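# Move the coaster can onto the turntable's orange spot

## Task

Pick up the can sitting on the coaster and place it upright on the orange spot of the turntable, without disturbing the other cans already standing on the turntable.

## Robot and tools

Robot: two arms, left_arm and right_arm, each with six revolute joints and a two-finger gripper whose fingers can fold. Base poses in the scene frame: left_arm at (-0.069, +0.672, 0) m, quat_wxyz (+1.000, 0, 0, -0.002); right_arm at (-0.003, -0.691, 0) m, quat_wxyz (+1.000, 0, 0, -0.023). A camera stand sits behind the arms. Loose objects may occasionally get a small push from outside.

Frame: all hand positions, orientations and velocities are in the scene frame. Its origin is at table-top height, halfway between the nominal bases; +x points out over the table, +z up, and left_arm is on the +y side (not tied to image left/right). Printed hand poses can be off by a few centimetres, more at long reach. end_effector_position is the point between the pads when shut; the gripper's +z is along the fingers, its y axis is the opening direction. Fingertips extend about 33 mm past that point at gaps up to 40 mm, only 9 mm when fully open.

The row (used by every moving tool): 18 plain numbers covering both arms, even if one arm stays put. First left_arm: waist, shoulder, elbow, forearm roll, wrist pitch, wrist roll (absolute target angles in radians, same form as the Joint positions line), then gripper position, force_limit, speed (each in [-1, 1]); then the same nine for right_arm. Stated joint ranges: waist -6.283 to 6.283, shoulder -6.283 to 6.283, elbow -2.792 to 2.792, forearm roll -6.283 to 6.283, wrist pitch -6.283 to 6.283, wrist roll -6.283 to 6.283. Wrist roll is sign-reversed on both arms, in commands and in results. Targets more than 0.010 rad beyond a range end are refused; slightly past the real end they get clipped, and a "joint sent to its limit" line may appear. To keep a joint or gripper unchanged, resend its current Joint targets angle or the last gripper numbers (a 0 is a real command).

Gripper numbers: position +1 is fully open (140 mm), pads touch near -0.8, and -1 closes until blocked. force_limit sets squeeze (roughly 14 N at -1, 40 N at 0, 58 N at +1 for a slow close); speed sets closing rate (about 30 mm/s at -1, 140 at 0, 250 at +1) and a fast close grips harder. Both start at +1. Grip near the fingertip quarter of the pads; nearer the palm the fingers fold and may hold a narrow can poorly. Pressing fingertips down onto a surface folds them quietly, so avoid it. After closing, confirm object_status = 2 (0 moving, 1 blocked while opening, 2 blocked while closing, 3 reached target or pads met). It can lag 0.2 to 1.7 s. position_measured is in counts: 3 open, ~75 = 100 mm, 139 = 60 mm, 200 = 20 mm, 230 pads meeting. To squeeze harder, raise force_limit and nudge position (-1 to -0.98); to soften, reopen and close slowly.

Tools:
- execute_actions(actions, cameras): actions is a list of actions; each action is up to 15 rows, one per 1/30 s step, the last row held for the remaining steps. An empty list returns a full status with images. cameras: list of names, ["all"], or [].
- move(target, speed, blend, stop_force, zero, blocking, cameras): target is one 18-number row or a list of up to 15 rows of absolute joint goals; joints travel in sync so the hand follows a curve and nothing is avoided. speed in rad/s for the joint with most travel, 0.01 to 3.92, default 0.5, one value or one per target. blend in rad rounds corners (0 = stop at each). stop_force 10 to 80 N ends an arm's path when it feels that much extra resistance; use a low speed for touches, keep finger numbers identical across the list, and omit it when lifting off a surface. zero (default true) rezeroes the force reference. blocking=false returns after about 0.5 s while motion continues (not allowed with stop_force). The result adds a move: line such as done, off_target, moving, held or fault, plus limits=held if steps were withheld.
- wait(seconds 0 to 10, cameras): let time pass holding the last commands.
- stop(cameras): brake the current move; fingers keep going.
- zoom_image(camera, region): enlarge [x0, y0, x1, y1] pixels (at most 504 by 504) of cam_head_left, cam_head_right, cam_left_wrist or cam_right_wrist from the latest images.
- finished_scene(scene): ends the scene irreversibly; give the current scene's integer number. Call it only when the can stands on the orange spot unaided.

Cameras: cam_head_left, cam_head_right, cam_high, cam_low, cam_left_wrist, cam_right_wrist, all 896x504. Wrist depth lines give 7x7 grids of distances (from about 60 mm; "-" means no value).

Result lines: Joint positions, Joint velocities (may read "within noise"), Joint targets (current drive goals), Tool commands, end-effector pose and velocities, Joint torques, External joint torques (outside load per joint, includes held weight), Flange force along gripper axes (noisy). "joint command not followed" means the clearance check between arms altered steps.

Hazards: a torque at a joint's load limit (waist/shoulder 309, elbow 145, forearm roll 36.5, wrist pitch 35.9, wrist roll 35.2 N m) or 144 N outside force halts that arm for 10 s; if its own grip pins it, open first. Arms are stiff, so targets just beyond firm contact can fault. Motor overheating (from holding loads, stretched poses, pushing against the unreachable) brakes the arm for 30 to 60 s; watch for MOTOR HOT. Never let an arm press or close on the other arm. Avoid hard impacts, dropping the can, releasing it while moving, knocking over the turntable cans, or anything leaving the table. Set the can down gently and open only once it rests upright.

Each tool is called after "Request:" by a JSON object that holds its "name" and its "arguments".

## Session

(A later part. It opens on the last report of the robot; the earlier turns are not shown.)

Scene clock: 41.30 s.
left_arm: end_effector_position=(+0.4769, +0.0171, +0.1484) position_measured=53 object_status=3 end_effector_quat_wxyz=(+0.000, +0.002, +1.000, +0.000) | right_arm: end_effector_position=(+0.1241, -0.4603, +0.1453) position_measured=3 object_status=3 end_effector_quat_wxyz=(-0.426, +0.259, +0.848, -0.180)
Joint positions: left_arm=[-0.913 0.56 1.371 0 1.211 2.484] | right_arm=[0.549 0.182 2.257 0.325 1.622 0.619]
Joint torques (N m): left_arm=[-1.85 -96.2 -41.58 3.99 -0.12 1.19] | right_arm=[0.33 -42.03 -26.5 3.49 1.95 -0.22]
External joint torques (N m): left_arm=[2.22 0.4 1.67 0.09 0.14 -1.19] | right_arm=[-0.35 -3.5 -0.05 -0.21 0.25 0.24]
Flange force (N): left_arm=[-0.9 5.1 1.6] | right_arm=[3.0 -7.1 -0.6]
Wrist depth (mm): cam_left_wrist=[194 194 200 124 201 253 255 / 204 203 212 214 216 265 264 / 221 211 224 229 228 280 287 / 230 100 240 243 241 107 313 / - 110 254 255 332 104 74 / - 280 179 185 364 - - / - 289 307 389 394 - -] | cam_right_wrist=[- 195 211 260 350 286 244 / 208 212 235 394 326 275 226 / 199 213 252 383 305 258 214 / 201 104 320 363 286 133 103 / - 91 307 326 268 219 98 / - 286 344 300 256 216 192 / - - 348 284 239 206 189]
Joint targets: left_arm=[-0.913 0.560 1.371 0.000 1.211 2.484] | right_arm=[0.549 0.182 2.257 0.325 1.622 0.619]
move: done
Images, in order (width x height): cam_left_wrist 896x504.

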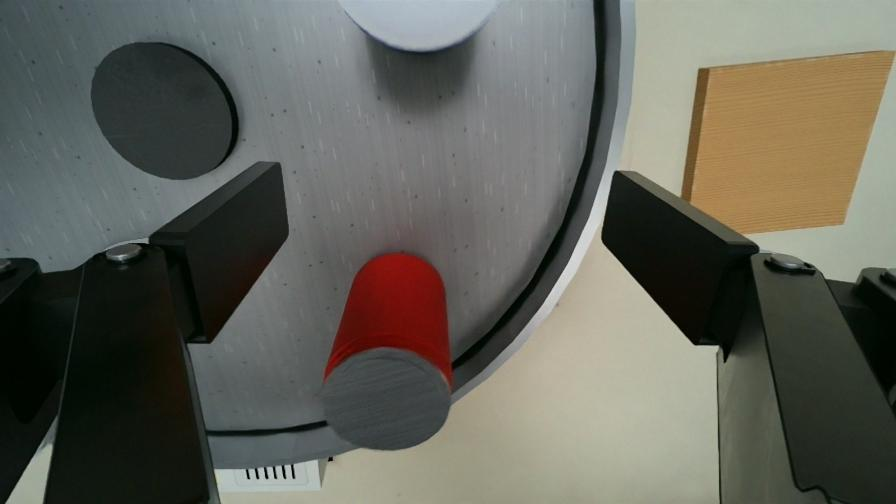

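Request:
{"name": "wait", "arguments": {"seconds": 1.2, "cameras": []}}

Request:
{"name": "execute_actions", "arguments": {"actions": [[[-0.9126,0.5598,1.3713,0,1.2105,2.4836,0.0,-0.1,0,0.549,0.182,2.257,0.325,1.622,0.619,1,1,1]],[[-0.9126,0.5598,1.3713,0,1.2105,2.4836,0.0,-0.1,0,0.549,0.182,2.257,0.325,1.622,0.619,1,1,1]],[[-0.9126,0.5598,1.3713,0,1.2105,2.4836,-1,-0.1,-0.5,0.549,0.182,2.257,0.325,1.622,0.619,1,1,1]]], "cameras": ["cam_left_wrist"]}}

Request:
{"name": "move", "arguments": {"target": [-0.9126,0.510,1.233,0,1.3986,2.4836,-1,-0.1,-0.5,0.549,0.182,2.257,0.325,1.622,0.619,1,1,1], "speed": 0.4, "cameras": ["cam_left_wrist","cam_head_left"]}}

Scene clock: 42.67 s.
left_arm: end_effector_position=(+0.4769, +0.0171, +0.1483) position_measured=53 object_status=3 end_effector_quat_wxyz=(+0.000, +0.002, +1.000, +0.000) | right_arm: end_effector_position=(+0.1241, -0.4603, +0.1453) position_measured=3 object_status=3 end_effector_quat_wxyz=(-0.426, +0.259, +0.848, -0.180)
Joint positions: left_arm=[-0.913 0.56 1.371 0 1.211 2.484] | right_arm=[0.549 0.182 2.257 0.325 1.622 0.619]
Joint torques (N m): left_arm=[-1.61 -96.08 -41.55 3.98 -0.1 1.21] | right_arm=[0.37 -42.3 -26.61 3.48 1.99 -0.26]
External joint torques (N m): left_arm=[1.97 0.34 1.71 0.09 0.12 -1.21] | right_arm=[-0.38 -3.09 0.11 -0.21 0.2 0.28]
Flange force (N): left_arm=[-0.6 5.1 1.7] | right_arm=[2.4 -6.5 -0.2]
Wrist depth (mm): cam_left_wrist=[193 195 199 201 202 255 255 / 205 204 212 215 216 263 264 / 222 212 224 227 228 279 288 / 229 100 236 203 241 107 312 / - 110 252 164 335 104 74 / - 279 283 286 362 - - / - 289 305 387 396 - -] | cam_right_wrist=[2222 196 210 260 345 284 240 / 207 211 235 382 326 268 231 / 200 215 252 385 297 255 216 / 202 104 321 357 272 240 103 / - 91 310 326 267 236 97 / - 286 343 310 253 223 192 / - - 367 289 240 207 189]
Joint targets: left_arm=[-0.913 0.560 1.371 0.000 1.211 2.484] | right_arm=[0.549 0.182 2.257 0.325 1.622 0.619]
Tool commands: left_gripper/position=+0.6 left_gripper/force_limit=-0.05 left_gripper/speed=+0.0 right_gripper/position=+1.0 right_gripper/force_limit=+1.0 right_gripper/speed=+1.0
wait: 1.20 s; at rest from the start
No camera images: "cameras" was empty.

Scene clock: 44.67 s.
left_arm: end_effector_position=(+0.4769, +0.0171, +0.1483) position_measured=232 object_status=0 end_effector_quat_wxyz=(+0.000, +0.002, +1.000, +0.000) | right_arm: end_effector_position=(+0.1241, -0.4603, +0.1453) position_measured=3 object_status=3 end_effector_quat_wxyz=(-0.426, +0.259, +0.848, -0.180)
Joint positions: left_arm=[-0.913 0.56 1.371 0 1.21 2.484] | right_arm=[0.549 0.182 2.257 0.325 1.622 0.619]
Joint torques (N m): left_arm=[-2.81 -95.35 -41.08 3.65 0.11 1.18] | right_arm=[0.54 -42.35 -26.43 3.52 2 -0.2]
External joint torques (N m): left_arm=[2.92 0.06 1.37 0.4 -0.08 -1.18] | right_arm=[-0.54 -3.17 -0.08 -0.25 0.19 0.23]
External joint torques at the end of the 1st action: left_arm=[2.45 0.45 1.89 0.08 0.15 -1.18] | right_arm=[-0.82 -3.22 0.12 -0.22 0.26 0.29]
External joint torques at the end of the 2nd action: left_arm=[1.68 0.45 1.75 0.07 0.11 -1.19] | right_arm=[-0.72 -2.93 0.06 -0.27 0.21 0.32]
Flange force (N): left_arm=[-1.6 5.6 1.5] | right_arm=[2.3 -6.7 -0.7]
Flange force at the end of the 1st action (N): left_arm=[-0.8 5.6 1.9] | right_arm=[1.8 -7.3 -0.6]
Flange force at the end of the 2nd action (N): left_arm=[-0.4 4.8 1.8] | right_arm=[1.5 -6.7 -0.6]
Wrist depth (mm): cam_left_wrist=[194 195 199 122 196 255 256 / 204 203 211 130 214 265 264 / 222 223 226 136 232 283 288 / 235 238 88 95 98 312 319 / 217 - 73 70 76 73 344 / - - - - - - 369 / - - - - - - -] | cam_right_wrist=[2286 196 210 272 352 286 235 / 208 212 234 401 325 267 227 / 200 215 260 390 304 254 213 / 201 104 321 362 284 240 103 / - 91 308 322 261 218 98 / - - 342 305 253 215 192 / - - 340 287 240 209 189]
Joint targets: left_arm=[-0.913 0.560 1.371 0.000 1.211 2.484] | right_arm=[0.549 0.182 2.257 0.325 1.622 0.619]
Images, in order (width x height): cam_left_wrist 896x504.

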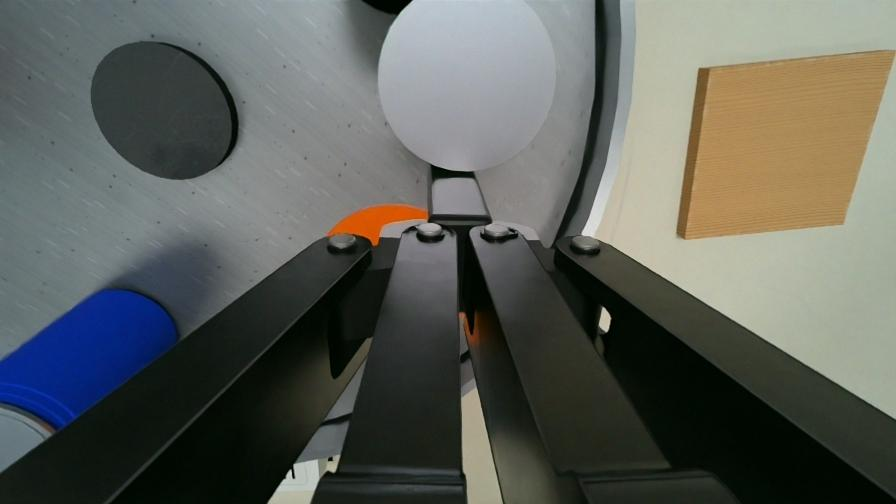

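Scene clock: 45.50 s.
left_arm: end_effector_position=(+0.4775, +0.0163, +0.2653) position_measured=232 object_status=3 end_effector_quat_wxyz=(+0.000, +0.002, +1.000, +0.000) | right_arm: end_effector_position=(+0.1241, -0.4603, +0.1453) position_measured=3 object_status=3 end_effector_quat_wxyz=(-0.426, +0.259, +0.848, -0.180)
Joint positions: left_arm=[-0.913 0.51 1.233 0 1.399 2.484] | right_arm=[0.549 0.182 2.257 0.325 1.622 0.619]
Joint torques (N m): left_arm=[-1.65 -93.83 -43.68 4.15 -0.12 1.18] | right_arm=[0.88 -42.12 -26.6 3.48 1.94 -0.19]
External joint torques (N m): left_arm=[1.8 0.67 1.8 0.12 0.15 -1.18] | right_arm=[-0.87 -3.48 0.07 -0.21 0.26 0.22]
Flange force (N): left_arm=[-0.6 4.8 2.4] | right_arm=[2.2 -7.8 -0.7]
Wrist depth (mm): cam_left_wrist=[297 299 303 300 350 359 365 / 316 316 321 246 373 380 386 / 289 337 344 252 403 412 416 / 349 364 86 95 98 442 451 / 445 - 73 70 76 73 487 / - - - - - - 523 / - - - - - - -] | cam_right_wrist=[- 195 211 251 350 275 230 / 208 212 235 385 311 262 229 / 199 214 257 387 296 256 216 / 201 104 321 352 286 240 103 / - 91 308 327 273 230 98 / - 299 344 303 259 214 190 / - - 363 290 234 205 189]
Joint targets: left_arm=[-0.913 0.510 1.233 0.000 1.399 2.484] | right_arm=[0.549 0.182 2.257 0.325 1.622 0.619]
move: done
Images, in order (width x height): cam_head_left 896x504, cam_left_wrist 896x504.

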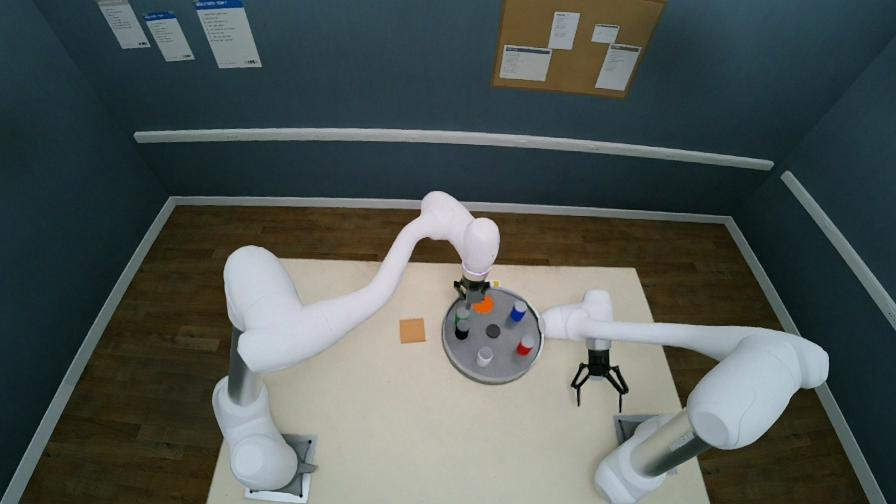

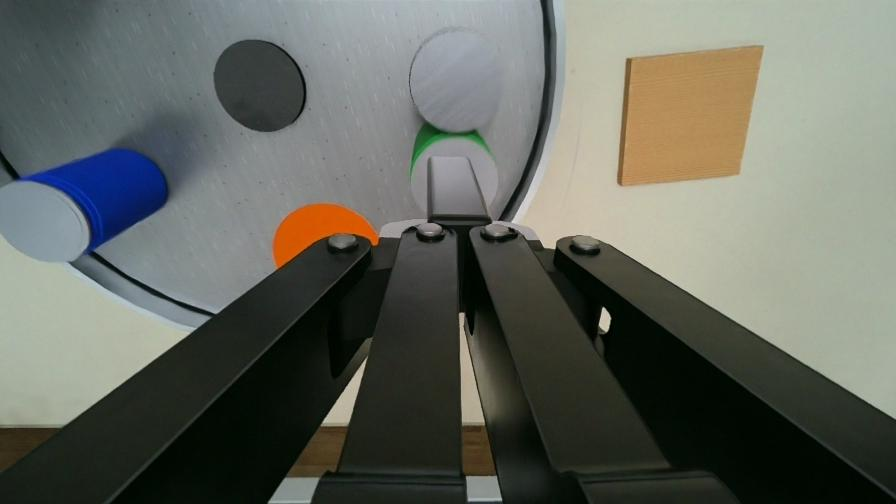

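Request:
{"name": "wait", "arguments": {"seconds": 1.8, "cameras": ["cam_left_wrist","cam_head_left","cam_high"]}}

Request:
{"name": "zoom_image", "arguments": {"camera": "cam_head_left", "region": [430, 270, 560, 390]}}

Request:
{"name": "zoom_image", "arguments": {"camera": "cam_high", "region": [350, 120, 520, 280]}}

Scene clock: 47.40 s.
left_arm: end_effector_position=(+0.4775, +0.0163, +0.2653) position_measured=232 object_status=3 end_effector_quat_wxyz=(+0.000, +0.002, +1.000, +0.000) | right_arm: end_effector_position=(+0.1241, -0.4603, +0.1453) position_measured=3 object_status=3 end_effector_quat_wxyz=(-0.426, +0.259, +0.848, -0.180)
Joint positions: left_arm=[-0.913 0.51 1.233 0 1.399 2.484] | right_arm=[0.549 0.182 2.257 0.325 1.622 0.619]
Joint torques (N m): left_arm=[-1.74 -93.71 -43.83 4.18 -0.09 1.2] | right_arm=[0.88 -42.39 -26.44 3.46 1.97 -0.26]
External joint torques (N m): left_arm=[1.84 0.57 1.94 0.09 0.11 -1.2] | right_arm=[-0.88 -3.2 -0.1 -0.18 0.22 0.29]
Flange force (N): left_arm=[-0.3 5.2 2.6] | right_arm=[1.8 -7.1 -1.0]
Wrist depth (mm): cam_left_wrist=[299 298 304 307 349 358 366 / 313 317 320 319 371 379 389 / 338 340 346 251 403 412 418 / 355 362 88 95 98 444 450 / 448 - 73 70 76 73 500 / - - - - - - 520 / - - - - - - -] | cam_right_wrist=[- 196 210 286 370 283 241 / 208 211 236 297 343 266 232 / 200 216 253 383 316 251 218 / 200 104 320 352 287 133 103 / - 91 311 321 268 230 98 / - 298 346 305 257 213 193 / - - 369 285 240 206 188]
Joint targets: left_arm=[-0.913 0.510 1.233 0.000 1.399 2.484] | right_arm=[0.549 0.182 2.257 0.325 1.622 0.619]
Tool commands: left_gripper/position=-1.0 left_gripper/force_limit=-0.1 left_gripper/speed=-0.5 right_gripper/position=+1.0 right_gripper/force_limit=+1.0 right_gripper/speed=+1.0
wait: 1.80 s; at rest by 0.07 s
Images, in order (width x height): cam_head_left 896x504, cam_high 896x504, cam_left_wrist 896x504.

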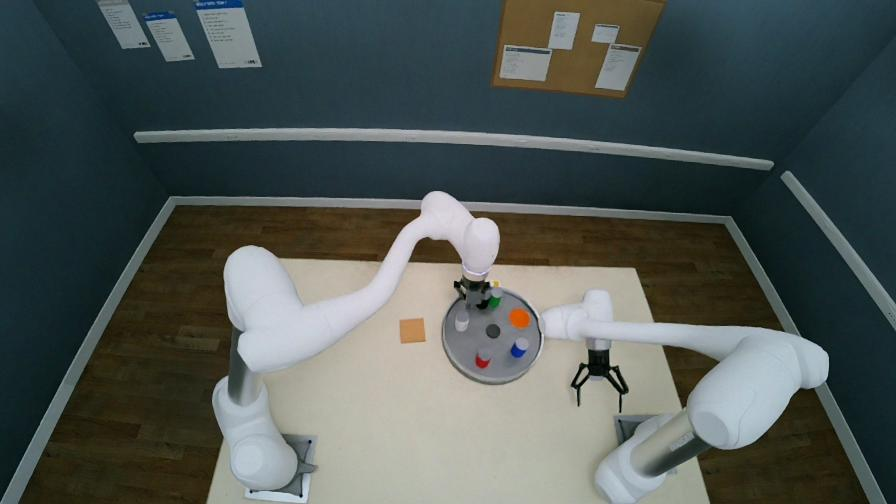

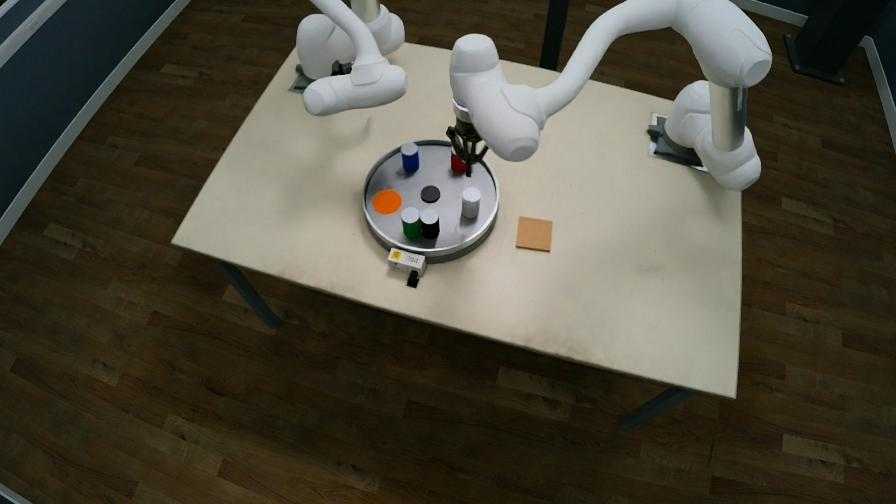

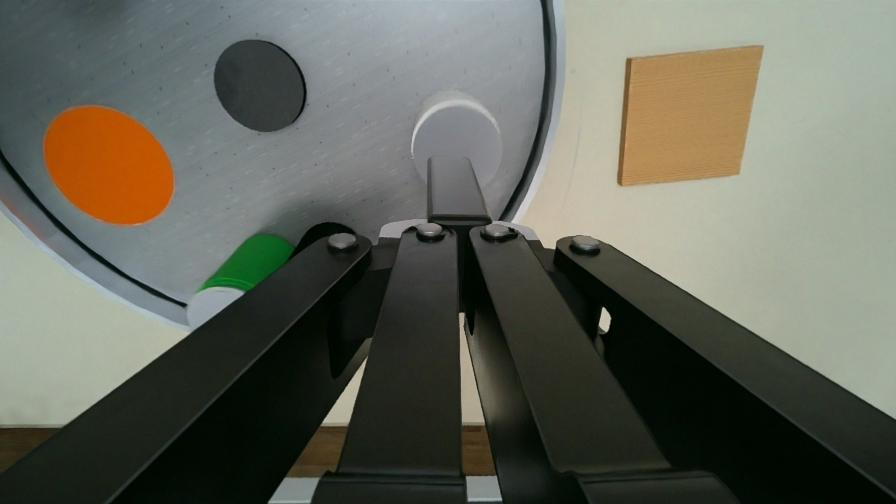

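Scaled by 3.877 from the camera's 896x504 image, which has a finer 1280x720 frame.

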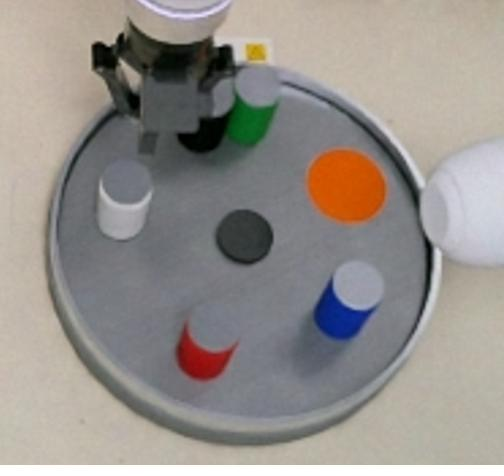

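Scaled by 2.965 from the camera's 896x504 image, which has a finer 1280x720 frame.

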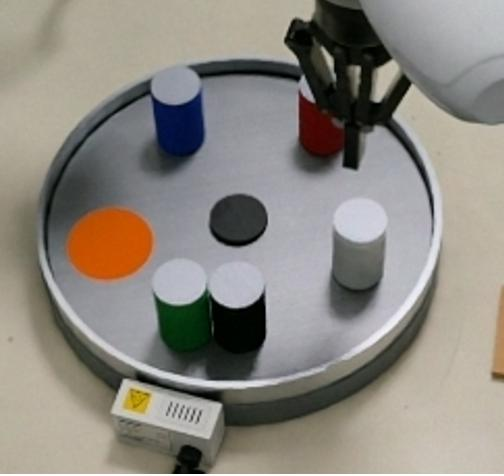

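Request:
{"name": "wait", "arguments": {"seconds": 2.2, "cameras": []}}

Request:
{"name": "move", "arguments": {"target": [-0.9311,0.5345,1.4123,0,1.1948,2.5021,0.1,-0.5,0.5,0.549,0.182,2.257,0.325,1.622,0.619,1,1,1], "speed": 0.5, "cameras": ["cam_left_wrist"]}}

Scene clock: 50.30 s.
left_arm: end_effector_position=(+0.4775, +0.0163, +0.2653) position_measured=232 object_status=3 end_effector_quat_wxyz=(+0.000, +0.002, +1.000, +0.000) | right_arm: end_effector_position=(+0.1241, -0.4603, +0.1453) position_measured=3 object_status=3 end_effector_quat_wxyz=(-0.426, +0.259, +0.848, -0.180)
Joint positions: left_arm=[-0.913 0.51 1.233 0 1.399 2.484] | right_arm=[0.549 0.182 2.257 0.325 1.622 0.619]
Joint torques (N m): left_arm=[-1.93 -93.75 -43.93 4.17 -0.13 1.19] | right_arm=[0.47 -42.35 -26.5 3.48 2.03 -0.28]
External joint torques (N m): left_arm=[2.21 0.26 1.94 0.12 0.16 -1.19] | right_arm=[-0.45 -3.2 -0.04 -0.21 0.17 0.31]
Flange force (N): left_arm=[-0.3 5.9 2.5] | right_arm=[2.4 -6.6 -0.5]
Wrist depth (mm): cam_left_wrist=[290 300 303 227 351 359 366 / 316 317 320 325 371 374 391 / 336 341 344 338 404 413 419 / 276 327 88 95 101 440 447 / 445 - 73 70 76 73 486 / - - - - - - 525 / - - - - - - -] | cam_right_wrist=[- 195 211 390 385 284 240 / 208 212 236 401 - 261 226 / 199 214 260 379 297 252 215 / 201 104 320 348 286 239 103 / - 91 308 324 270 229 98 / - - 349 304 249 216 192 / - - 356 283 240 207 189]
Joint targets: left_arm=[-0.913 0.510 1.233 0.000 1.399 2.484] | right_arm=[0.549 0.182 2.257 0.325 1.622 0.619]
Tool commands: left_gripper/position=-1.0 left_gripper/force_limit=-0.1 left_gripper/speed=-0.5 right_gripper/position=+1.0 right_gripper/force_limit=+1.0 right_gripper/speed=+1.0
wait: 2.20 s; at rest from the start
No camera images: "cameras" was empty.

Scene clock: 51.10 s.
left_arm: end_effector_position=(+0.4548, +0.0204, +0.1482) position_measured=117 object_status=3 end_effector_quat_wxyz=(+0.000, +0.002, +1.000, +0.000) | right_arm: end_effector_position=(+0.1241, -0.4603, +0.1453) position_measured=3 object_status=3 end_effector_quat_wxyz=(-0.426, +0.259, +0.848, -0.180)
Joint positions: left_arm=[-0.931 0.535 1.412 0 1.195 2.502] | right_arm=[0.549 0.182 2.257 0.325 1.622 0.619]
Joint torques (N m): left_arm=[-1.81 -93.57 -41.61 3.98 -0.1 1.18] | right_arm=[0.52 -42.34 -26.66 3.46 1.96 -0.25]
External joint torques (N m): left_arm=[1.9 0.27 1.95 0.06 0.12 -1.18] | right_arm=[-0.5 -3.26 0.17 -0.19 0.24 0.28]
Flange force (N): left_arm=[-0.3 5.5 1.8] | right_arm=[2.4 -7.0 -0.3]
Wrist depth (mm): cam_left_wrist=[195 197 199 201 203 255 258 / 207 206 213 214 215 266 268 / 221 216 220 225 225 282 288 / 232 87 123 171 134 291 310 / - 73 253 162 249 69 78 / - - 282 283 360 - 72 / - - 297 390 - - -] | cam_right_wrist=[- 195 211 288 346 285 240 / 208 211 235 406 320 268 231 / 200 214 260 383 305 251 226 / 201 104 322 367 290 143 103 / - 91 308 327 269 230 98 / - - 345 307 250 215 192 / - - 378 286 240 207 189]
Joint targets: left_arm=[-0.931 0.534 1.412 0.000 1.195 2.502] | right_arm=[0.549 0.182 2.257 0.325 1.622 0.619]
move: done
Images, in order (width x height): cam_left_wrist 896x504.

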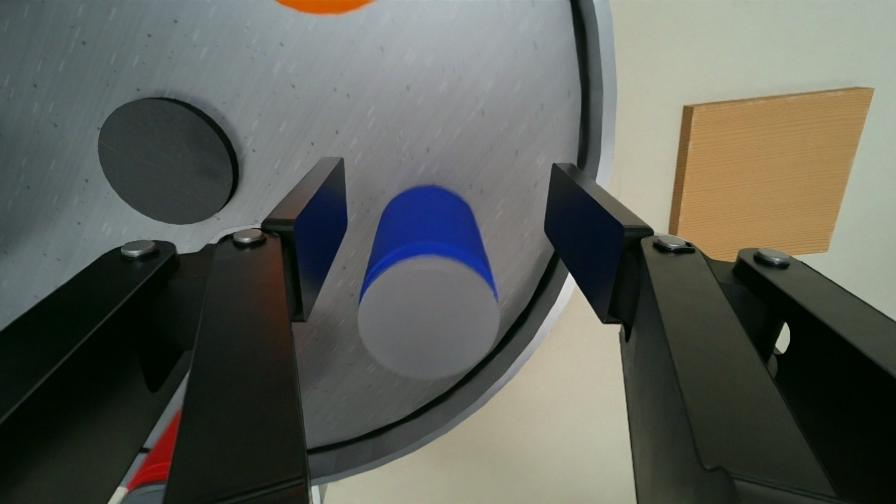

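Request:
{"name": "wait", "arguments": {"seconds": 2.3, "cameras": []}}

Request:
{"name": "move", "arguments": {"target": [[-0.8899,0.5789,1.3363,0,1.2264,2.4609,-1,-0.5,-0.3,0.549,0.182,2.257,0.325,1.622,0.619,1,1,1],[-0.8729,0.5680,1.1417,0,1.4319,2.4439,-1,-0.5,-0.3,0.549,0.182,2.257,0.325,1.622,0.619,1,1,1]], "speed": [0.158,0.5], "blend": 0.02, "cameras": ["cam_left_wrist","cam_high"]}}

Scene clock: 53.57 s.
left_arm: end_effector_position=(+0.4548, +0.0205, +0.1482) position_measured=117 object_status=3 end_effector_quat_wxyz=(+0.000, +0.002, +1.000, +0.000) | right_arm: end_effector_position=(+0.1241, -0.4603, +0.1453) position_measured=3 object_status=3 end_effector_quat_wxyz=(-0.426, +0.259, +0.848, -0.180)
Joint positions: left_arm=[-0.931 0.534 1.412 0 1.195 2.502] | right_arm=[0.549 0.182 2.257 0.325 1.622 0.619]
Joint torques (N m): left_arm=[-1.99 -93.44 -41.39 3.96 -0.1 1.17] | right_arm=[0.45 -42.25 -26.43 3.51 2.06 -0.23]
External joint torques (N m): left_arm=[2.33 0.29 1.82 0.08 0.12 -1.17] | right_arm=[-0.45 -3.31 -0.07 -0.25 0.13 0.26]
Flange force (N): left_arm=[-0.9 5.5 1.7] | right_arm=[2.5 -6.8 -0.5]
Wrist depth (mm): cam_left_wrist=[195 197 198 125 202 255 258 / 206 206 212 130 211 267 269 / 220 215 220 139 212 282 288 / 232 87 123 245 134 289 309 / - 73 255 267 248 69 78 / - - 284 282 359 - 72 / - - 298 391 - - -] | cam_right_wrist=[1917 195 210 246 347 286 235 / 207 212 235 351 319 266 226 / 199 216 259 367 310 255 216 / 201 104 323 352 287 234 103 / - 91 307 327 267 231 97 / - - 345 310 245 215 192 / - - 364 292 237 207 189]
Joint targets: left_arm=[-0.931 0.534 1.412 0.000 1.195 2.502] | right_arm=[0.549 0.182 2.257 0.325 1.622 0.619]
Tool commands: left_gripper/position=+0.1 left_gripper/force_limit=-0.5 left_gripper/speed=+0.5 right_gripper/position=+1.0 right_gripper/force_limit=+1.0 right_gripper/speed=+1.0
wait: 2.30 s; at rest from the start
No camera images: "cameras" was empty.

Scene clock: 54.83 s.
left_arm: end_effector_position=(+0.5247, +0.0126, +0.2652) position_measured=156 object_status=2 end_effector_quat_wxyz=(+0.000, +0.002, +1.000, +0.000) | right_arm: end_effector_position=(+0.1241, -0.4603, +0.1453) position_measured=3 object_status=3 end_effector_quat_wxyz=(-0.426, +0.259, +0.848, -0.180)
Joint positions: left_arm=[-0.873 0.568 1.142 0 1.432 2.444] | right_arm=[0.549 0.182 2.257 0.325 1.622 0.619]
Joint torques (N m): left_arm=[-1.79 -100.48 -45.14 4.2 -0.08 1.18] | right_arm=[0.46 -42.59 -26.44 3.5 2.04 -0.25]
External joint torques (N m): left_arm=[1.82 1.77 3.01 0.1 0.11 -1.18] | right_arm=[-0.46 -2.94 -0.06 -0.24 0.15 0.28]
Flange force (N): left_arm=[0.9 6.1 4.5] | right_arm=[2.1 -6.2 -0.5]
Wrist depth (mm): cam_left_wrist=[283 299 302 298 312 349 365 / 318 319 321 134 377 374 388 / 333 338 150 140 398 414 416 / 411 89 110 354 106 432 453 / - 72 111 467 - 77 469 / - - - 497 - 76 - / - - - 1703 - - -] | cam_right_wrist=[233 196 210 394 345 285 235 / 207 212 235 - 352 267 228 / 200 215 260 395 320 254 215 / 201 104 320 352 281 241 103 / - 91 306 325 269 229 98 / - 288 345 305 260 216 191 / - - 353 285 239 212 189]
Joint targets: left_arm=[-0.873 0.568 1.142 0.000 1.432 2.444] | right_arm=[0.549 0.182 2.257 0.325 1.622 0.619]
move: done
Images, in order (width x height): cam_high 896x504, cam_left_wrist 896x504.

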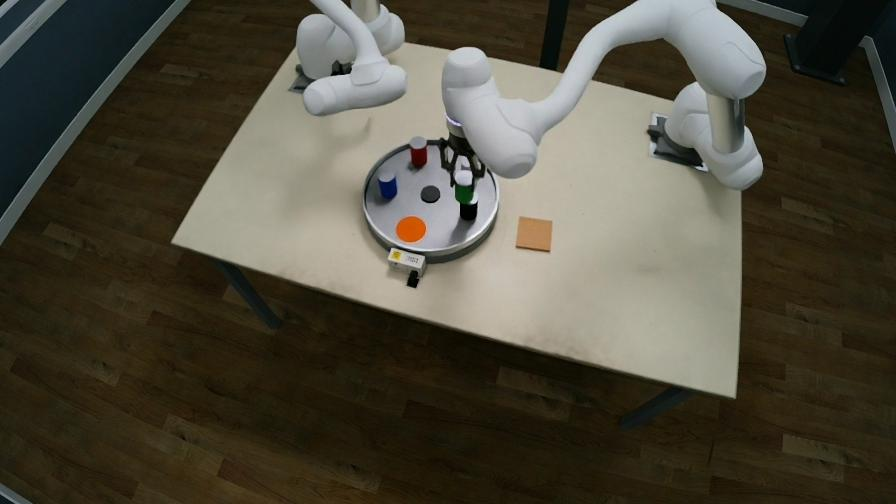

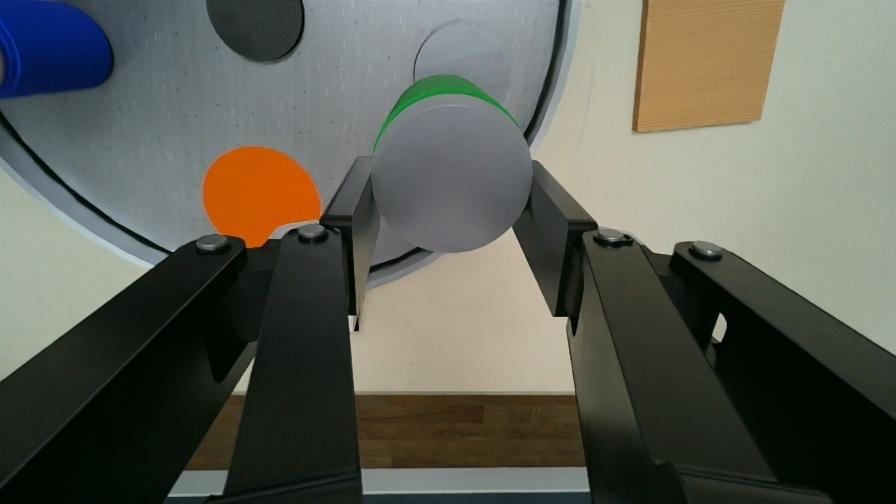

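Request:
{"name": "move", "arguments": {"target": [-0.909,0.5125,1.2291,0,1.400,2.480,-1,-0.5,-0.3,0.549,0.182,2.257,0.325,1.622,0.619,1,1,1], "speed": 0.3, "cameras": []}}

Request:
{"name": "wait", "arguments": {"seconds": 0.4, "cameras": ["cam_left_wrist"]}}

Scene clock: 55.93 s.
left_arm: end_effector_position=(+0.4808, +0.0171, +0.2653) position_measured=156 object_status=2 end_effector_quat_wxyz=(+0.000, +0.002, +1.000, +0.000) | right_arm: end_effector_position=(+0.1241, -0.4603, +0.1453) position_measured=3 object_status=3 end_effector_quat_wxyz=(-0.426, +0.259, +0.848, -0.180)
Joint positions: left_arm=[-0.909 0.513 1.229 0 1.4 2.48] | right_arm=[0.549 0.182 2.257 0.325 1.622 0.619]
Joint torques (N m): left_arm=[-1.76 -95.46 -44.8 4.18 -0.06 1.19] | right_arm=[0.48 -42.05 -26.57 3.51 1.92 -0.23]
External joint torques (N m): left_arm=[2.12 2 2.88 0.09 0.08 -1.19] | right_arm=[-0.48 -3.44 0.07 -0.25 0.27 0.25]
Flange force (N): left_arm=[-0.4 5.5 4.4] | right_arm=[2.7 -7.3 -0.5]
Wrist depth (mm): cam_left_wrist=[297 299 302 303 352 360 369 / 315 316 318 134 377 378 393 / 336 339 334 140 399 415 419 / 354 89 110 332 106 433 451 / - 72 111 469 - 77 475 / - - 498 504 - 76 - / - - - 1752 - - -] | cam_right_wrist=[- 196 210 260 364 290 238 / 207 213 234 400 326 268 230 / 199 214 259 382 307 257 217 / 201 104 321 354 281 240 103 / - 91 310 328 260 229 98 / - - 346 304 250 217 192 / - - 363 288 237 206 189]
Joint targets: left_arm=[-0.909 0.512 1.229 0.000 1.400 2.480] | right_arm=[0.549 0.182 2.257 0.325 1.622 0.619]
move: done
No camera images: "cameras" was empty.

Scene clock: 56.33 s.
left_arm: end_effector_position=(+0.4808, +0.0171, +0.2653) position_measured=156 object_status=2 end_effector_quat_wxyz=(+0.000, +0.002, +1.000, +0.000) | right_arm: end_effector_position=(+0.1241, -0.4603, +0.1453) position_measured=3 object_status=3 end_effector_quat_wxyz=(-0.426, +0.259, +0.848, -0.180)
Joint positions: left_arm=[-0.909 0.513 1.229 0 1.4 2.48] | right_arm=[0.549 0.182 2.257 0.325 1.622 0.619]
Joint torques (N m): left_arm=[-1.91 -95.54 -44.8 4.15 -0.09 1.2] | right_arm=[0.88 -41.95 -26.53 3.46 2 -0.19]
External joint torques (N m): left_arm=[1.45 2.09 2.83 0.11 0.11 -1.2] | right_arm=[-0.92 -3.32 0.03 -0.19 0.18 0.22]
Flange force (N): left_arm=[0.0 4.8 4.3] | right_arm=[1.9 -7.4 -0.7]
Wrist depth (mm): cam_left_wrist=[296 299 304 307 352 359 368 / 304 316 317 134 375 378 392 / - 339 336 140 396 413 426 / 353 91 110 351 106 430 449 / - 72 111 465 - 77 473 / - - 503 506 - 76 - / - - - 1777 - - -] | cam_right_wrist=[2085 196 210 261 352 300 239 / 208 213 234 397 323 266 224 / 199 215 260 384 312 256 213 / 201 104 322 361 285 239 103 / - 91 308 325 269 229 98 / - 285 344 301 255 215 192 / - - 359 283 240 207 189]
Joint targets: left_arm=[-0.909 0.512 1.229 0.000 1.400 2.480] | right_arm=[0.549 0.182 2.257 0.325 1.622 0.619]
Tool commands: left_gripper/position=-1.0 left_gripper/force_limit=-0.5 left_gripper/speed=-0.3 right_gripper/position=+1.0 right_gripper/force_limit=+1.0 right_gripper/speed=+1.0
wait: 0.40 s; at rest by 0.17 s
Images, in order (width x height): cam_left_wrist 896x504.

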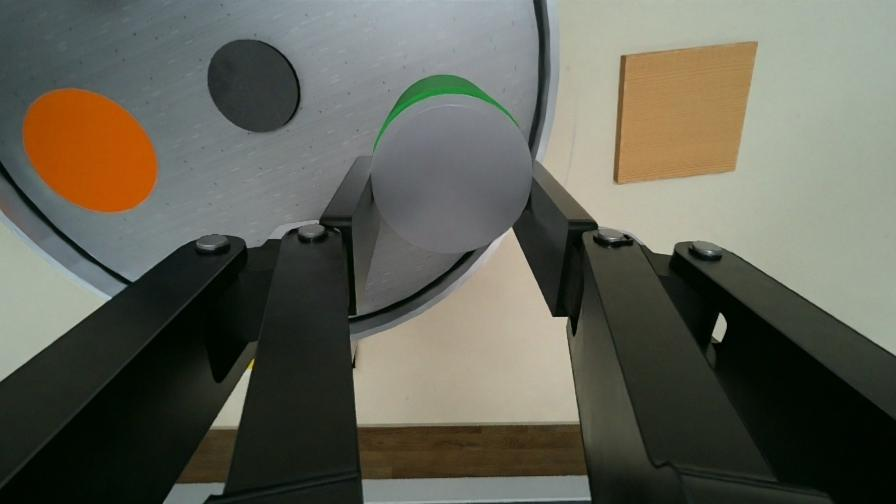

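Request:
{"name": "wait", "arguments": {"seconds": 3.65, "cameras": []}}

Request:
{"name": "move", "arguments": {"target": [-0.909,0.5637,1.3643,0,1.2136,2.480,-1,-0.5,-0.3,0.549,0.182,2.257,0.325,1.622,0.619,1,1,1], "speed": 0.5, "cameras": []}}

Request:
{"name": "execute_actions", "arguments": {"actions": [[[-0.909,0.5637,1.3643,0,1.2136,2.480,0.5,-0.5,0.3,0.549,0.182,2.257,0.325,1.622,0.619,1,1,1]]], "cameras": ["cam_left_wrist"]}}

Request:
{"name": "move", "arguments": {"target": [-0.909,0.4700,1.2,0,1.4716,2.480,0.5,-0.5,0.3,0.549,0.182,2.257,0.325,1.622,0.619,1,1,1], "speed": 0.4, "cameras": ["cam_left_wrist"]}}

Request:
{"name": "wait", "arguments": {"seconds": 1, "cameras": ["cam_left_wrist","cam_high","cam_head_left"]}}

Request:
{"name": "zoom_image", "arguments": {"camera": "cam_high", "region": [350, 120, 520, 280]}}

Request:
{"name": "zoom_image", "arguments": {"camera": "cam_head_left", "region": [430, 270, 560, 390]}}

Scene clock: 60.20 s.
left_arm: end_effector_position=(+0.4808, +0.0171, +0.2653) position_measured=156 object_status=2 end_effector_quat_wxyz=(+0.000, +0.002, +1.000, +0.000) | right_arm: end_effector_position=(+0.1241, -0.4603, +0.1453) position_measured=3 object_status=3 end_effector_quat_wxyz=(-0.426, +0.259, +0.848, -0.180)
Joint positions: left_arm=[-0.909 0.512 1.229 0 1.4 2.48] | right_arm=[0.549 0.182 2.257 0.325 1.622 0.619]
Joint torques (N m): left_arm=[-2 -95.43 -44.79 4.14 -0.08 1.19] | right_arm=[0.48 -42.57 -26.46 3.49 1.98 -0.25]
External joint torques (N m): left_arm=[2.05 1.78 2.81 0.14 0.1 -1.19] | right_arm=[-0.46 -2.88 0.04 -0.23 0.22 0.28]
Flange force (N): left_arm=[-0.2 5.6 4.2] | right_arm=[2.0 -6.2 -0.5]
Wrist depth (mm): cam_left_wrist=[295 299 302 306 351 360 368 / 302 316 319 134 377 377 392 / 336 339 335 140 395 411 419 / 353 91 110 352 105 432 453 / - 72 111 470 - 77 473 / - - 500 509 - 76 - / - - - 1790 - - -] | cam_right_wrist=[2612 195 211 260 350 284 241 / 207 212 235 - 307 266 225 / 199 215 253 - 302 255 216 / 200 104 322 350 284 143 103 / - 91 307 326 269 221 98 / - - 348 304 254 211 192 / - - 353 280 240 206 189]
Joint targets: left_arm=[-0.909 0.512 1.229 0.000 1.400 2.480] | right_arm=[0.549 0.182 2.257 0.325 1.622 0.619]
Tool commands: left_gripper/position=-1.0 left_gripper/force_limit=-0.5 left_gripper/speed=-0.3 right_gripper/position=+1.0 right_gripper/force_limit=+1.0 right_gripper/speed=+1.0
wait: 3.67 s; at rest from the start
No camera images: "cameras" was empty.

Scene clock: 60.97 s.
left_arm: end_effector_position=(+0.4809, +0.0169, +0.1488) position_measured=156 object_status=2 end_effector_quat_wxyz=(+0.000, +0.002, +1.000, +0.000) | right_arm: end_effector_position=(+0.1241, -0.4603, +0.1453) position_measured=3 object_status=3 end_effector_quat_wxyz=(-0.426, +0.259, +0.848, -0.180)
Joint positions: left_arm=[-0.909 0.564 1.364 0 1.214 2.48] | right_arm=[0.549 0.182 2.257 0.325 1.622 0.619]
Joint torques (N m): left_arm=[-4.08 -82.39 -31.49 3.17 0.31 1.18] | right_arm=[0.77 -42.28 -26.56 3.51 2 -0.27]
External joint torques (N m): left_arm=[3.65 -13.55 -8.43 0.88 -0.3 -1.18] | right_arm=[-0.76 -3.25 0.07 -0.25 0.19 0.3]
Flange force (N): left_arm=[-4.5 3.4 -15.5] | right_arm=[1.9 -7.2 -0.6]
Wrist depth (mm): cam_left_wrist=[194 195 200 - 201 254 254 / 205 204 213 134 217 265 264 / 224 224 221 140 218 285 287 / 234 93 110 246 106 295 316 / - 72 111 267 - 77 334 / - - 272 283 - 76 - / - - - 382 - - -] | cam_right_wrist=[- 195 210 253 331 285 241 / 207 211 236 428 320 268 227 / 201 214 255 392 303 255 216 / 201 104 317 362 276 240 103 / - 91 308 326 270 229 98 / - - 349 305 253 216 192 / - - 354 278 245 203 -]
Joint targets: left_arm=[-0.909 0.564 1.364 0.000 1.214 2.480] | right_arm=[0.549 0.182 2.257 0.325 1.622 0.619]
move: done
No camera images: "cameras" was empty.

Scene clock: 61.67 s.
left_arm: end_effector_position=(+0.4808, +0.0170, +0.1485) position_measured=66 object_status=0 end_effector_quat_wxyz=(+0.000, +0.002, +1.000, +0.000) | right_arm: end_effector_position=(+0.1241, -0.4603, +0.1453) position_measured=3 object_status=3 end_effector_quat_wxyz=(-0.426, +0.259, +0.848, -0.180)
Joint positions: left_arm=[-0.909 0.564 1.364 0 1.214 2.48] | right_arm=[0.549 0.182 2.257 0.325 1.622 0.619]
Joint torques (N m): left_arm=[-1.61 -96.53 -41.68 3.97 -0.12 1.21] | right_arm=[1.2 -42.05 -26.56 3.44 2 -0.25]
External joint torques (N m): left_arm=[1.76 0.39 1.79 0.1 0.14 -1.21] | right_arm=[-1.19 -3.56 0.06 -0.17 0.19 0.27]
Flange force (N): left_arm=[-0.3 5.0 1.7] | right_arm=[1.7 -8.2 -0.8]
Wrist depth (mm): cam_left_wrist=[194 194 199 201 201 253 251 / 205 203 213 211 214 267 263 / 225 218 223 195 228 282 284 / 231 95 159 154 232 112 308 / - 101 257 163 331 78 78 / - 223 283 286 363 - - / - - 310 389 395 - -] | cam_right_wrist=[- 195 210 262 352 278 239 / 207 212 235 385 332 268 228 / 200 215 252 394 296 254 215 / 199 104 320 368 283 239 103 / - 91 310 331 261 229 98 / - 288 345 303 252 216 192 / - - 388 275 243 203 189]
Joint targets: left_arm=[-0.909 0.564 1.364 0.000 1.214 2.480] | right_arm=[0.549 0.182 2.257 0.325 1.622 0.619]
Images, in order (width x height): cam_left_wrist 896x504.

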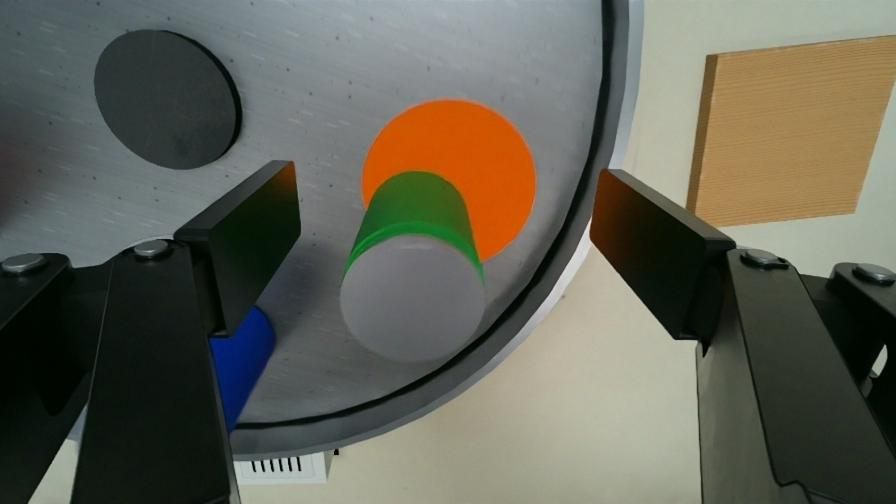

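Scene clock: 62.67 s.
left_arm: end_effector_position=(+0.4699, +0.0312, +0.3173) position_measured=66 object_status=3 end_effector_quat_wxyz=(+0.000, +0.002, +1.000, +0.000) | right_arm: end_effector_position=(+0.1241, -0.4603, +0.1453) position_measured=3 object_status=3 end_effector_quat_wxyz=(-0.426, +0.259, +0.848, -0.180)
Joint positions: left_arm=[-0.909 0.47 1.2 0 1.472 2.48] | right_arm=[0.549 0.182 2.257 0.325 1.622 0.619]
Joint torques (N m): left_arm=[-1.87 -90.45 -44.18 4.2 -0.09 1.15] | right_arm=[0.7 -42.86 -26.61 3.51 1.98 -0.26]
External joint torques (N m): left_arm=[2.28 0.62 1.92 0.12 0.12 -1.15] | right_arm=[-0.7 -2.64 0.09 -0.24 0.21 0.28]
Flange force (N): left_arm=[-0.8 5.4 2.9] | right_arm=[1.3 -6.1 -0.6]
Wrist depth (mm): cam_left_wrist=[327 346 348 349 407 407 410 / 365 364 370 373 421 433 440 / 383 381 391 401 448 466 473 / 393 95 338 448 482 112 496 / - 101 458 531 537 78 78 / - 560 568 568 577 - - / - - 1817 1790 1901 - -] | cam_right_wrist=[2612 195 211 393 332 293 - / 208 212 235 392 317 268 226 / 200 215 256 373 303 257 215 / 200 104 321 351 286 240 103 / - 91 307 324 276 231 97 / - - 344 318 256 216 192 / - - 363 281 238 206 189]
Joint targets: left_arm=[-0.909 0.470 1.200 0.000 1.472 2.480] | right_arm=[0.549 0.182 2.257 0.325 1.622 0.619]
move: done
Images, in order (width x height): cam_left_wrist 896x504.

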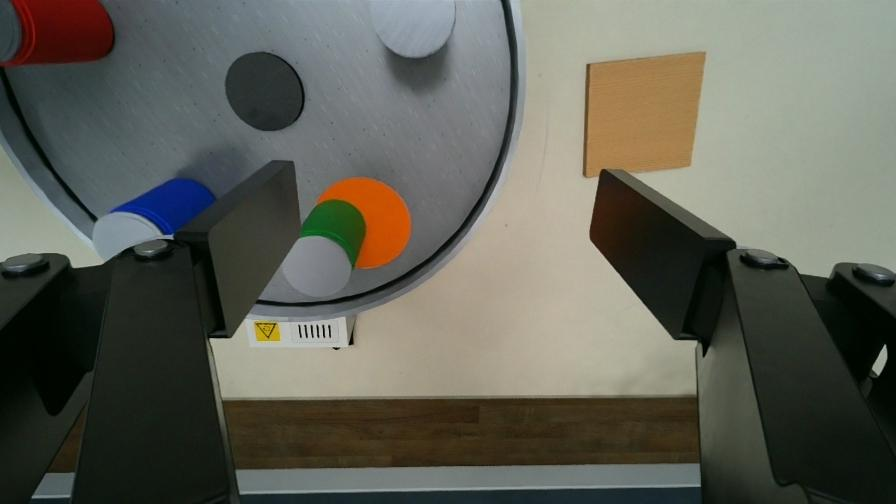

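Scene clock: 63.67 s.
left_arm: end_effector_position=(+0.4699, +0.0312, +0.3174) position_measured=66 object_status=3 end_effector_quat_wxyz=(+0.000, +0.002, +1.000, +0.000) | right_arm: end_effector_position=(+0.1241, -0.4603, +0.1453) position_measured=3 object_status=3 end_effector_quat_wxyz=(-0.426, +0.259, +0.848, -0.180)
Joint positions: left_arm=[-0.909 0.47 1.2 0 1.472 2.48] | right_arm=[0.549 0.182 2.257 0.325 1.622 0.619]
Joint torques (N m): left_arm=[-1.82 -90.59 -44.24 4.22 -0.13 1.15] | right_arm=[0.2 -42.47 -26.53 3.52 2.01 -0.25]
External joint torques (N m): left_arm=[2 0.6 1.89 0.1 0.15 -1.15] | right_arm=[-0.19 -2.98 0.09 -0.26 0.19 0.27]
Flange force (N): left_arm=[-0.6 5.2 2.8] | right_arm=[2.5 -6.1 -0.2]
Wrist depth (mm): cam_left_wrist=[345 346 349 354 404 408 413 / 306 365 367 373 424 433 441 / 384 386 392 391 449 465 474 / 406 95 430 435 480 112 498 / - 101 453 527 538 78 78 / - 561 568 573 578 - - / - - 1858 1803 1830 - -] | cam_right_wrist=[235 195 211 260 351 285 242 / 208 211 236 394 303 267 227 / 200 214 256 381 295 255 215 / 201 104 321 361 284 143 103 / - 91 308 329 264 229 98 / - - 346 304 253 211 192 / - - 362 286 226 207 188]
Joint targets: left_arm=[-0.909 0.470 1.200 0.000 1.472 2.480] | right_arm=[0.549 0.182 2.257 0.325 1.622 0.619]
Tool commands: left_gripper/position=+0.5 left_gripper/force_limit=-0.5 left_gripper/speed=+0.3 right_gripper/position=+1.0 right_gripper/force_limit=+1.0 right_gripper/speed=+1.0
wait: 1.00 s; at rest by 0.17 s
Images, in order (width x height): cam_head_left 896x504, cam_high 896x504, cam_left_wrist 896x504.

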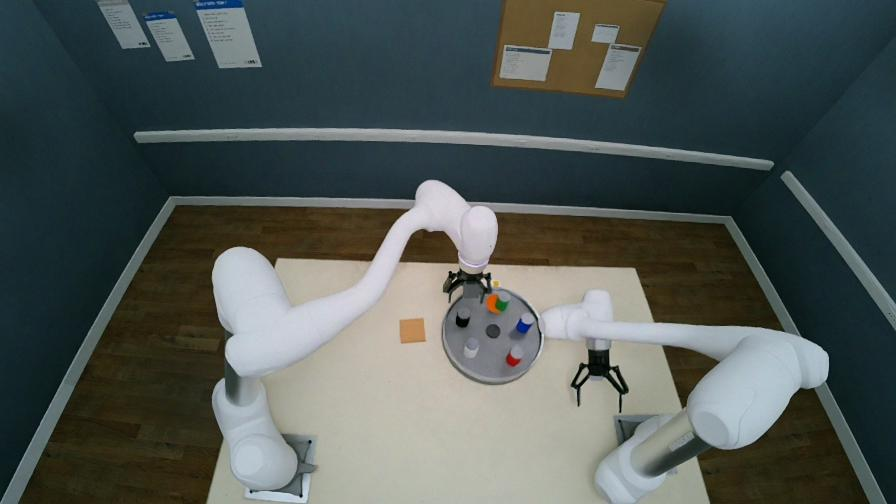

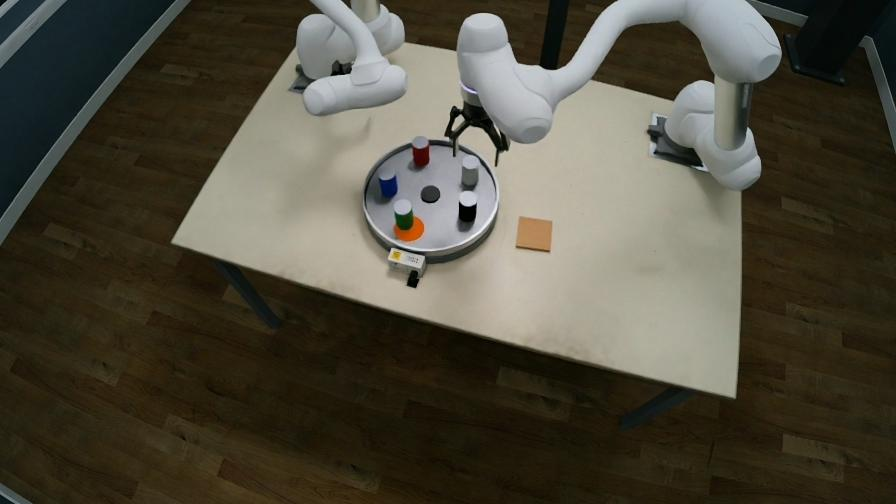

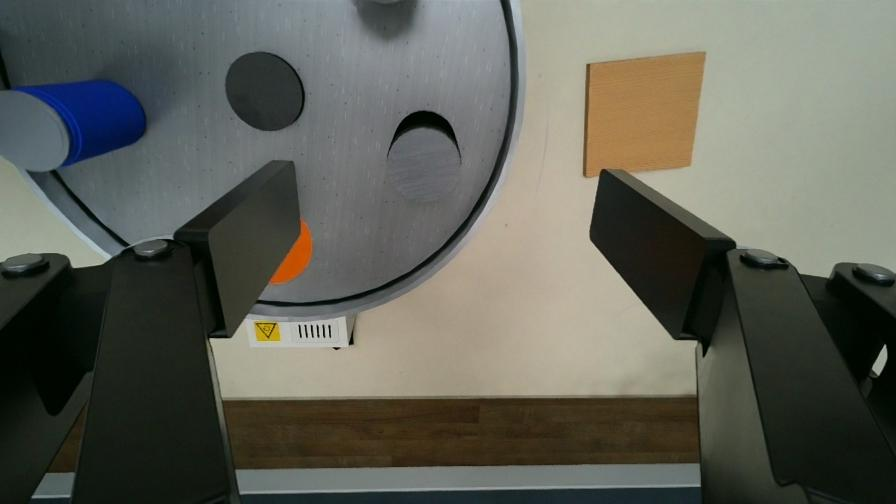

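Scaled by 2.965 from the camera's 896x504 image, which has a finer 1280x720 frame.

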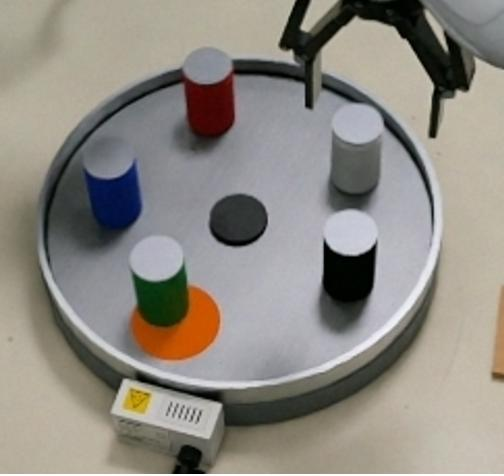

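Scaled by 3.877 from the camera's 896x504 image, which has a finer 1280x720 frame.

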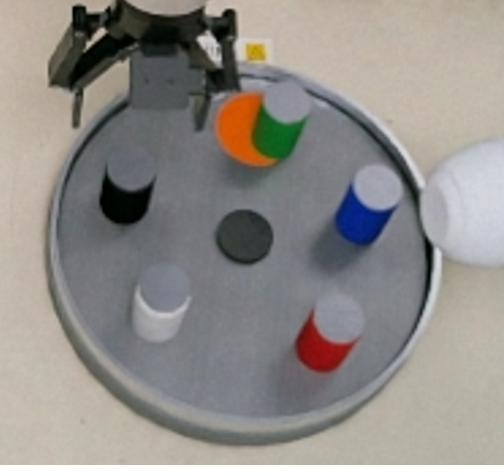

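Request:
{"name": "move", "arguments": {"target": [-0.9126,0.5598,1.3713,0,1.2105,2.4836,0.5,-0.5,0.3,0.549,0.182,2.257,0.325,1.622,0.619,1,1,1], "speed": 0.4, "cameras": ["cam_left_wrist"]}}

Scene clock: 64.97 s.
left_arm: end_effector_position=(+0.4769, +0.0171, +0.1483) position_measured=66 object_status=3 end_effector_quat_wxyz=(+0.000, +0.002, +1.000, +0.000) | right_arm: end_effector_position=(+0.1241, -0.4603, +0.1453) position_measured=3 object_status=3 end_effector_quat_wxyz=(-0.426, +0.259, +0.848, -0.180)
Joint positions: left_arm=[-0.913 0.56 1.371 0 1.211 2.484] | right_arm=[0.549 0.182 2.257 0.325 1.622 0.619]
Joint torques (N m): left_arm=[-1.75 -96.09 -41.68 3.98 -0.02 1.16] | right_arm=[0.71 -42.47 -26.36 3.54 2.01 -0.24]
External joint torques (N m): left_arm=[1.99 0.39 1.82 0.09 0.04 -1.16] | right_arm=[-0.75 -2.95 -0.19 -0.26 0.19 0.26]
Flange force (N): left_arm=[-0.4 5.3 1.9] | right_arm=[1.7 -6.5 -1.0]
Wrist depth (mm): cam_left_wrist=[193 195 199 201 201 254 254 / 204 203 213 213 217 265 264 / 222 212 224 143 225 283 287 / 231 95 240 149 161 112 311 / - 101 252 264 331 78 78 / - - 213 281 361 - - / - - 272 388 393 - -] | cam_right_wrist=[2401 195 211 260 348 290 235 / 208 212 236 380 317 264 225 / 199 214 255 371 312 250 216 / 201 104 321 362 287 143 103 / - 91 310 321 269 232 98 / - 288 347 313 254 214 192 / - - 354 281 240 207 189]
Joint targets: left_arm=[-0.913 0.560 1.371 0.000 1.211 2.484] | right_arm=[0.549 0.182 2.257 0.325 1.622 0.619]
move: done
Images, in order (width x height): cam_left_wrist 896x504.

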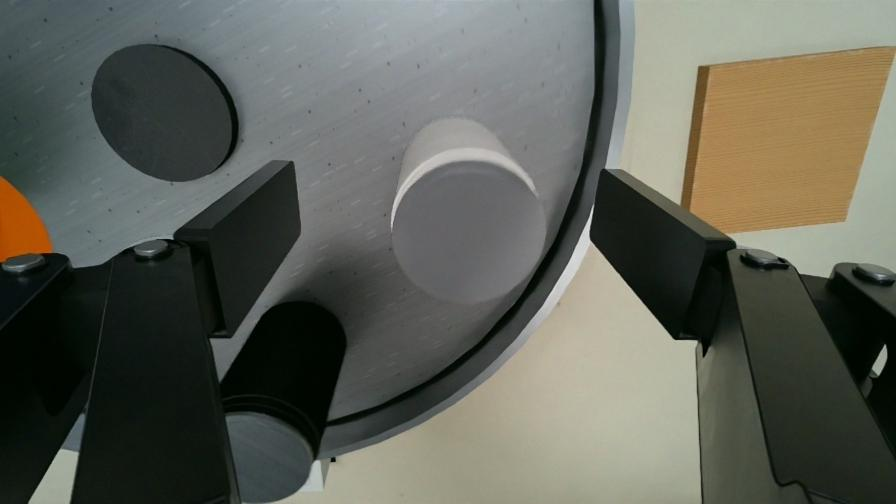

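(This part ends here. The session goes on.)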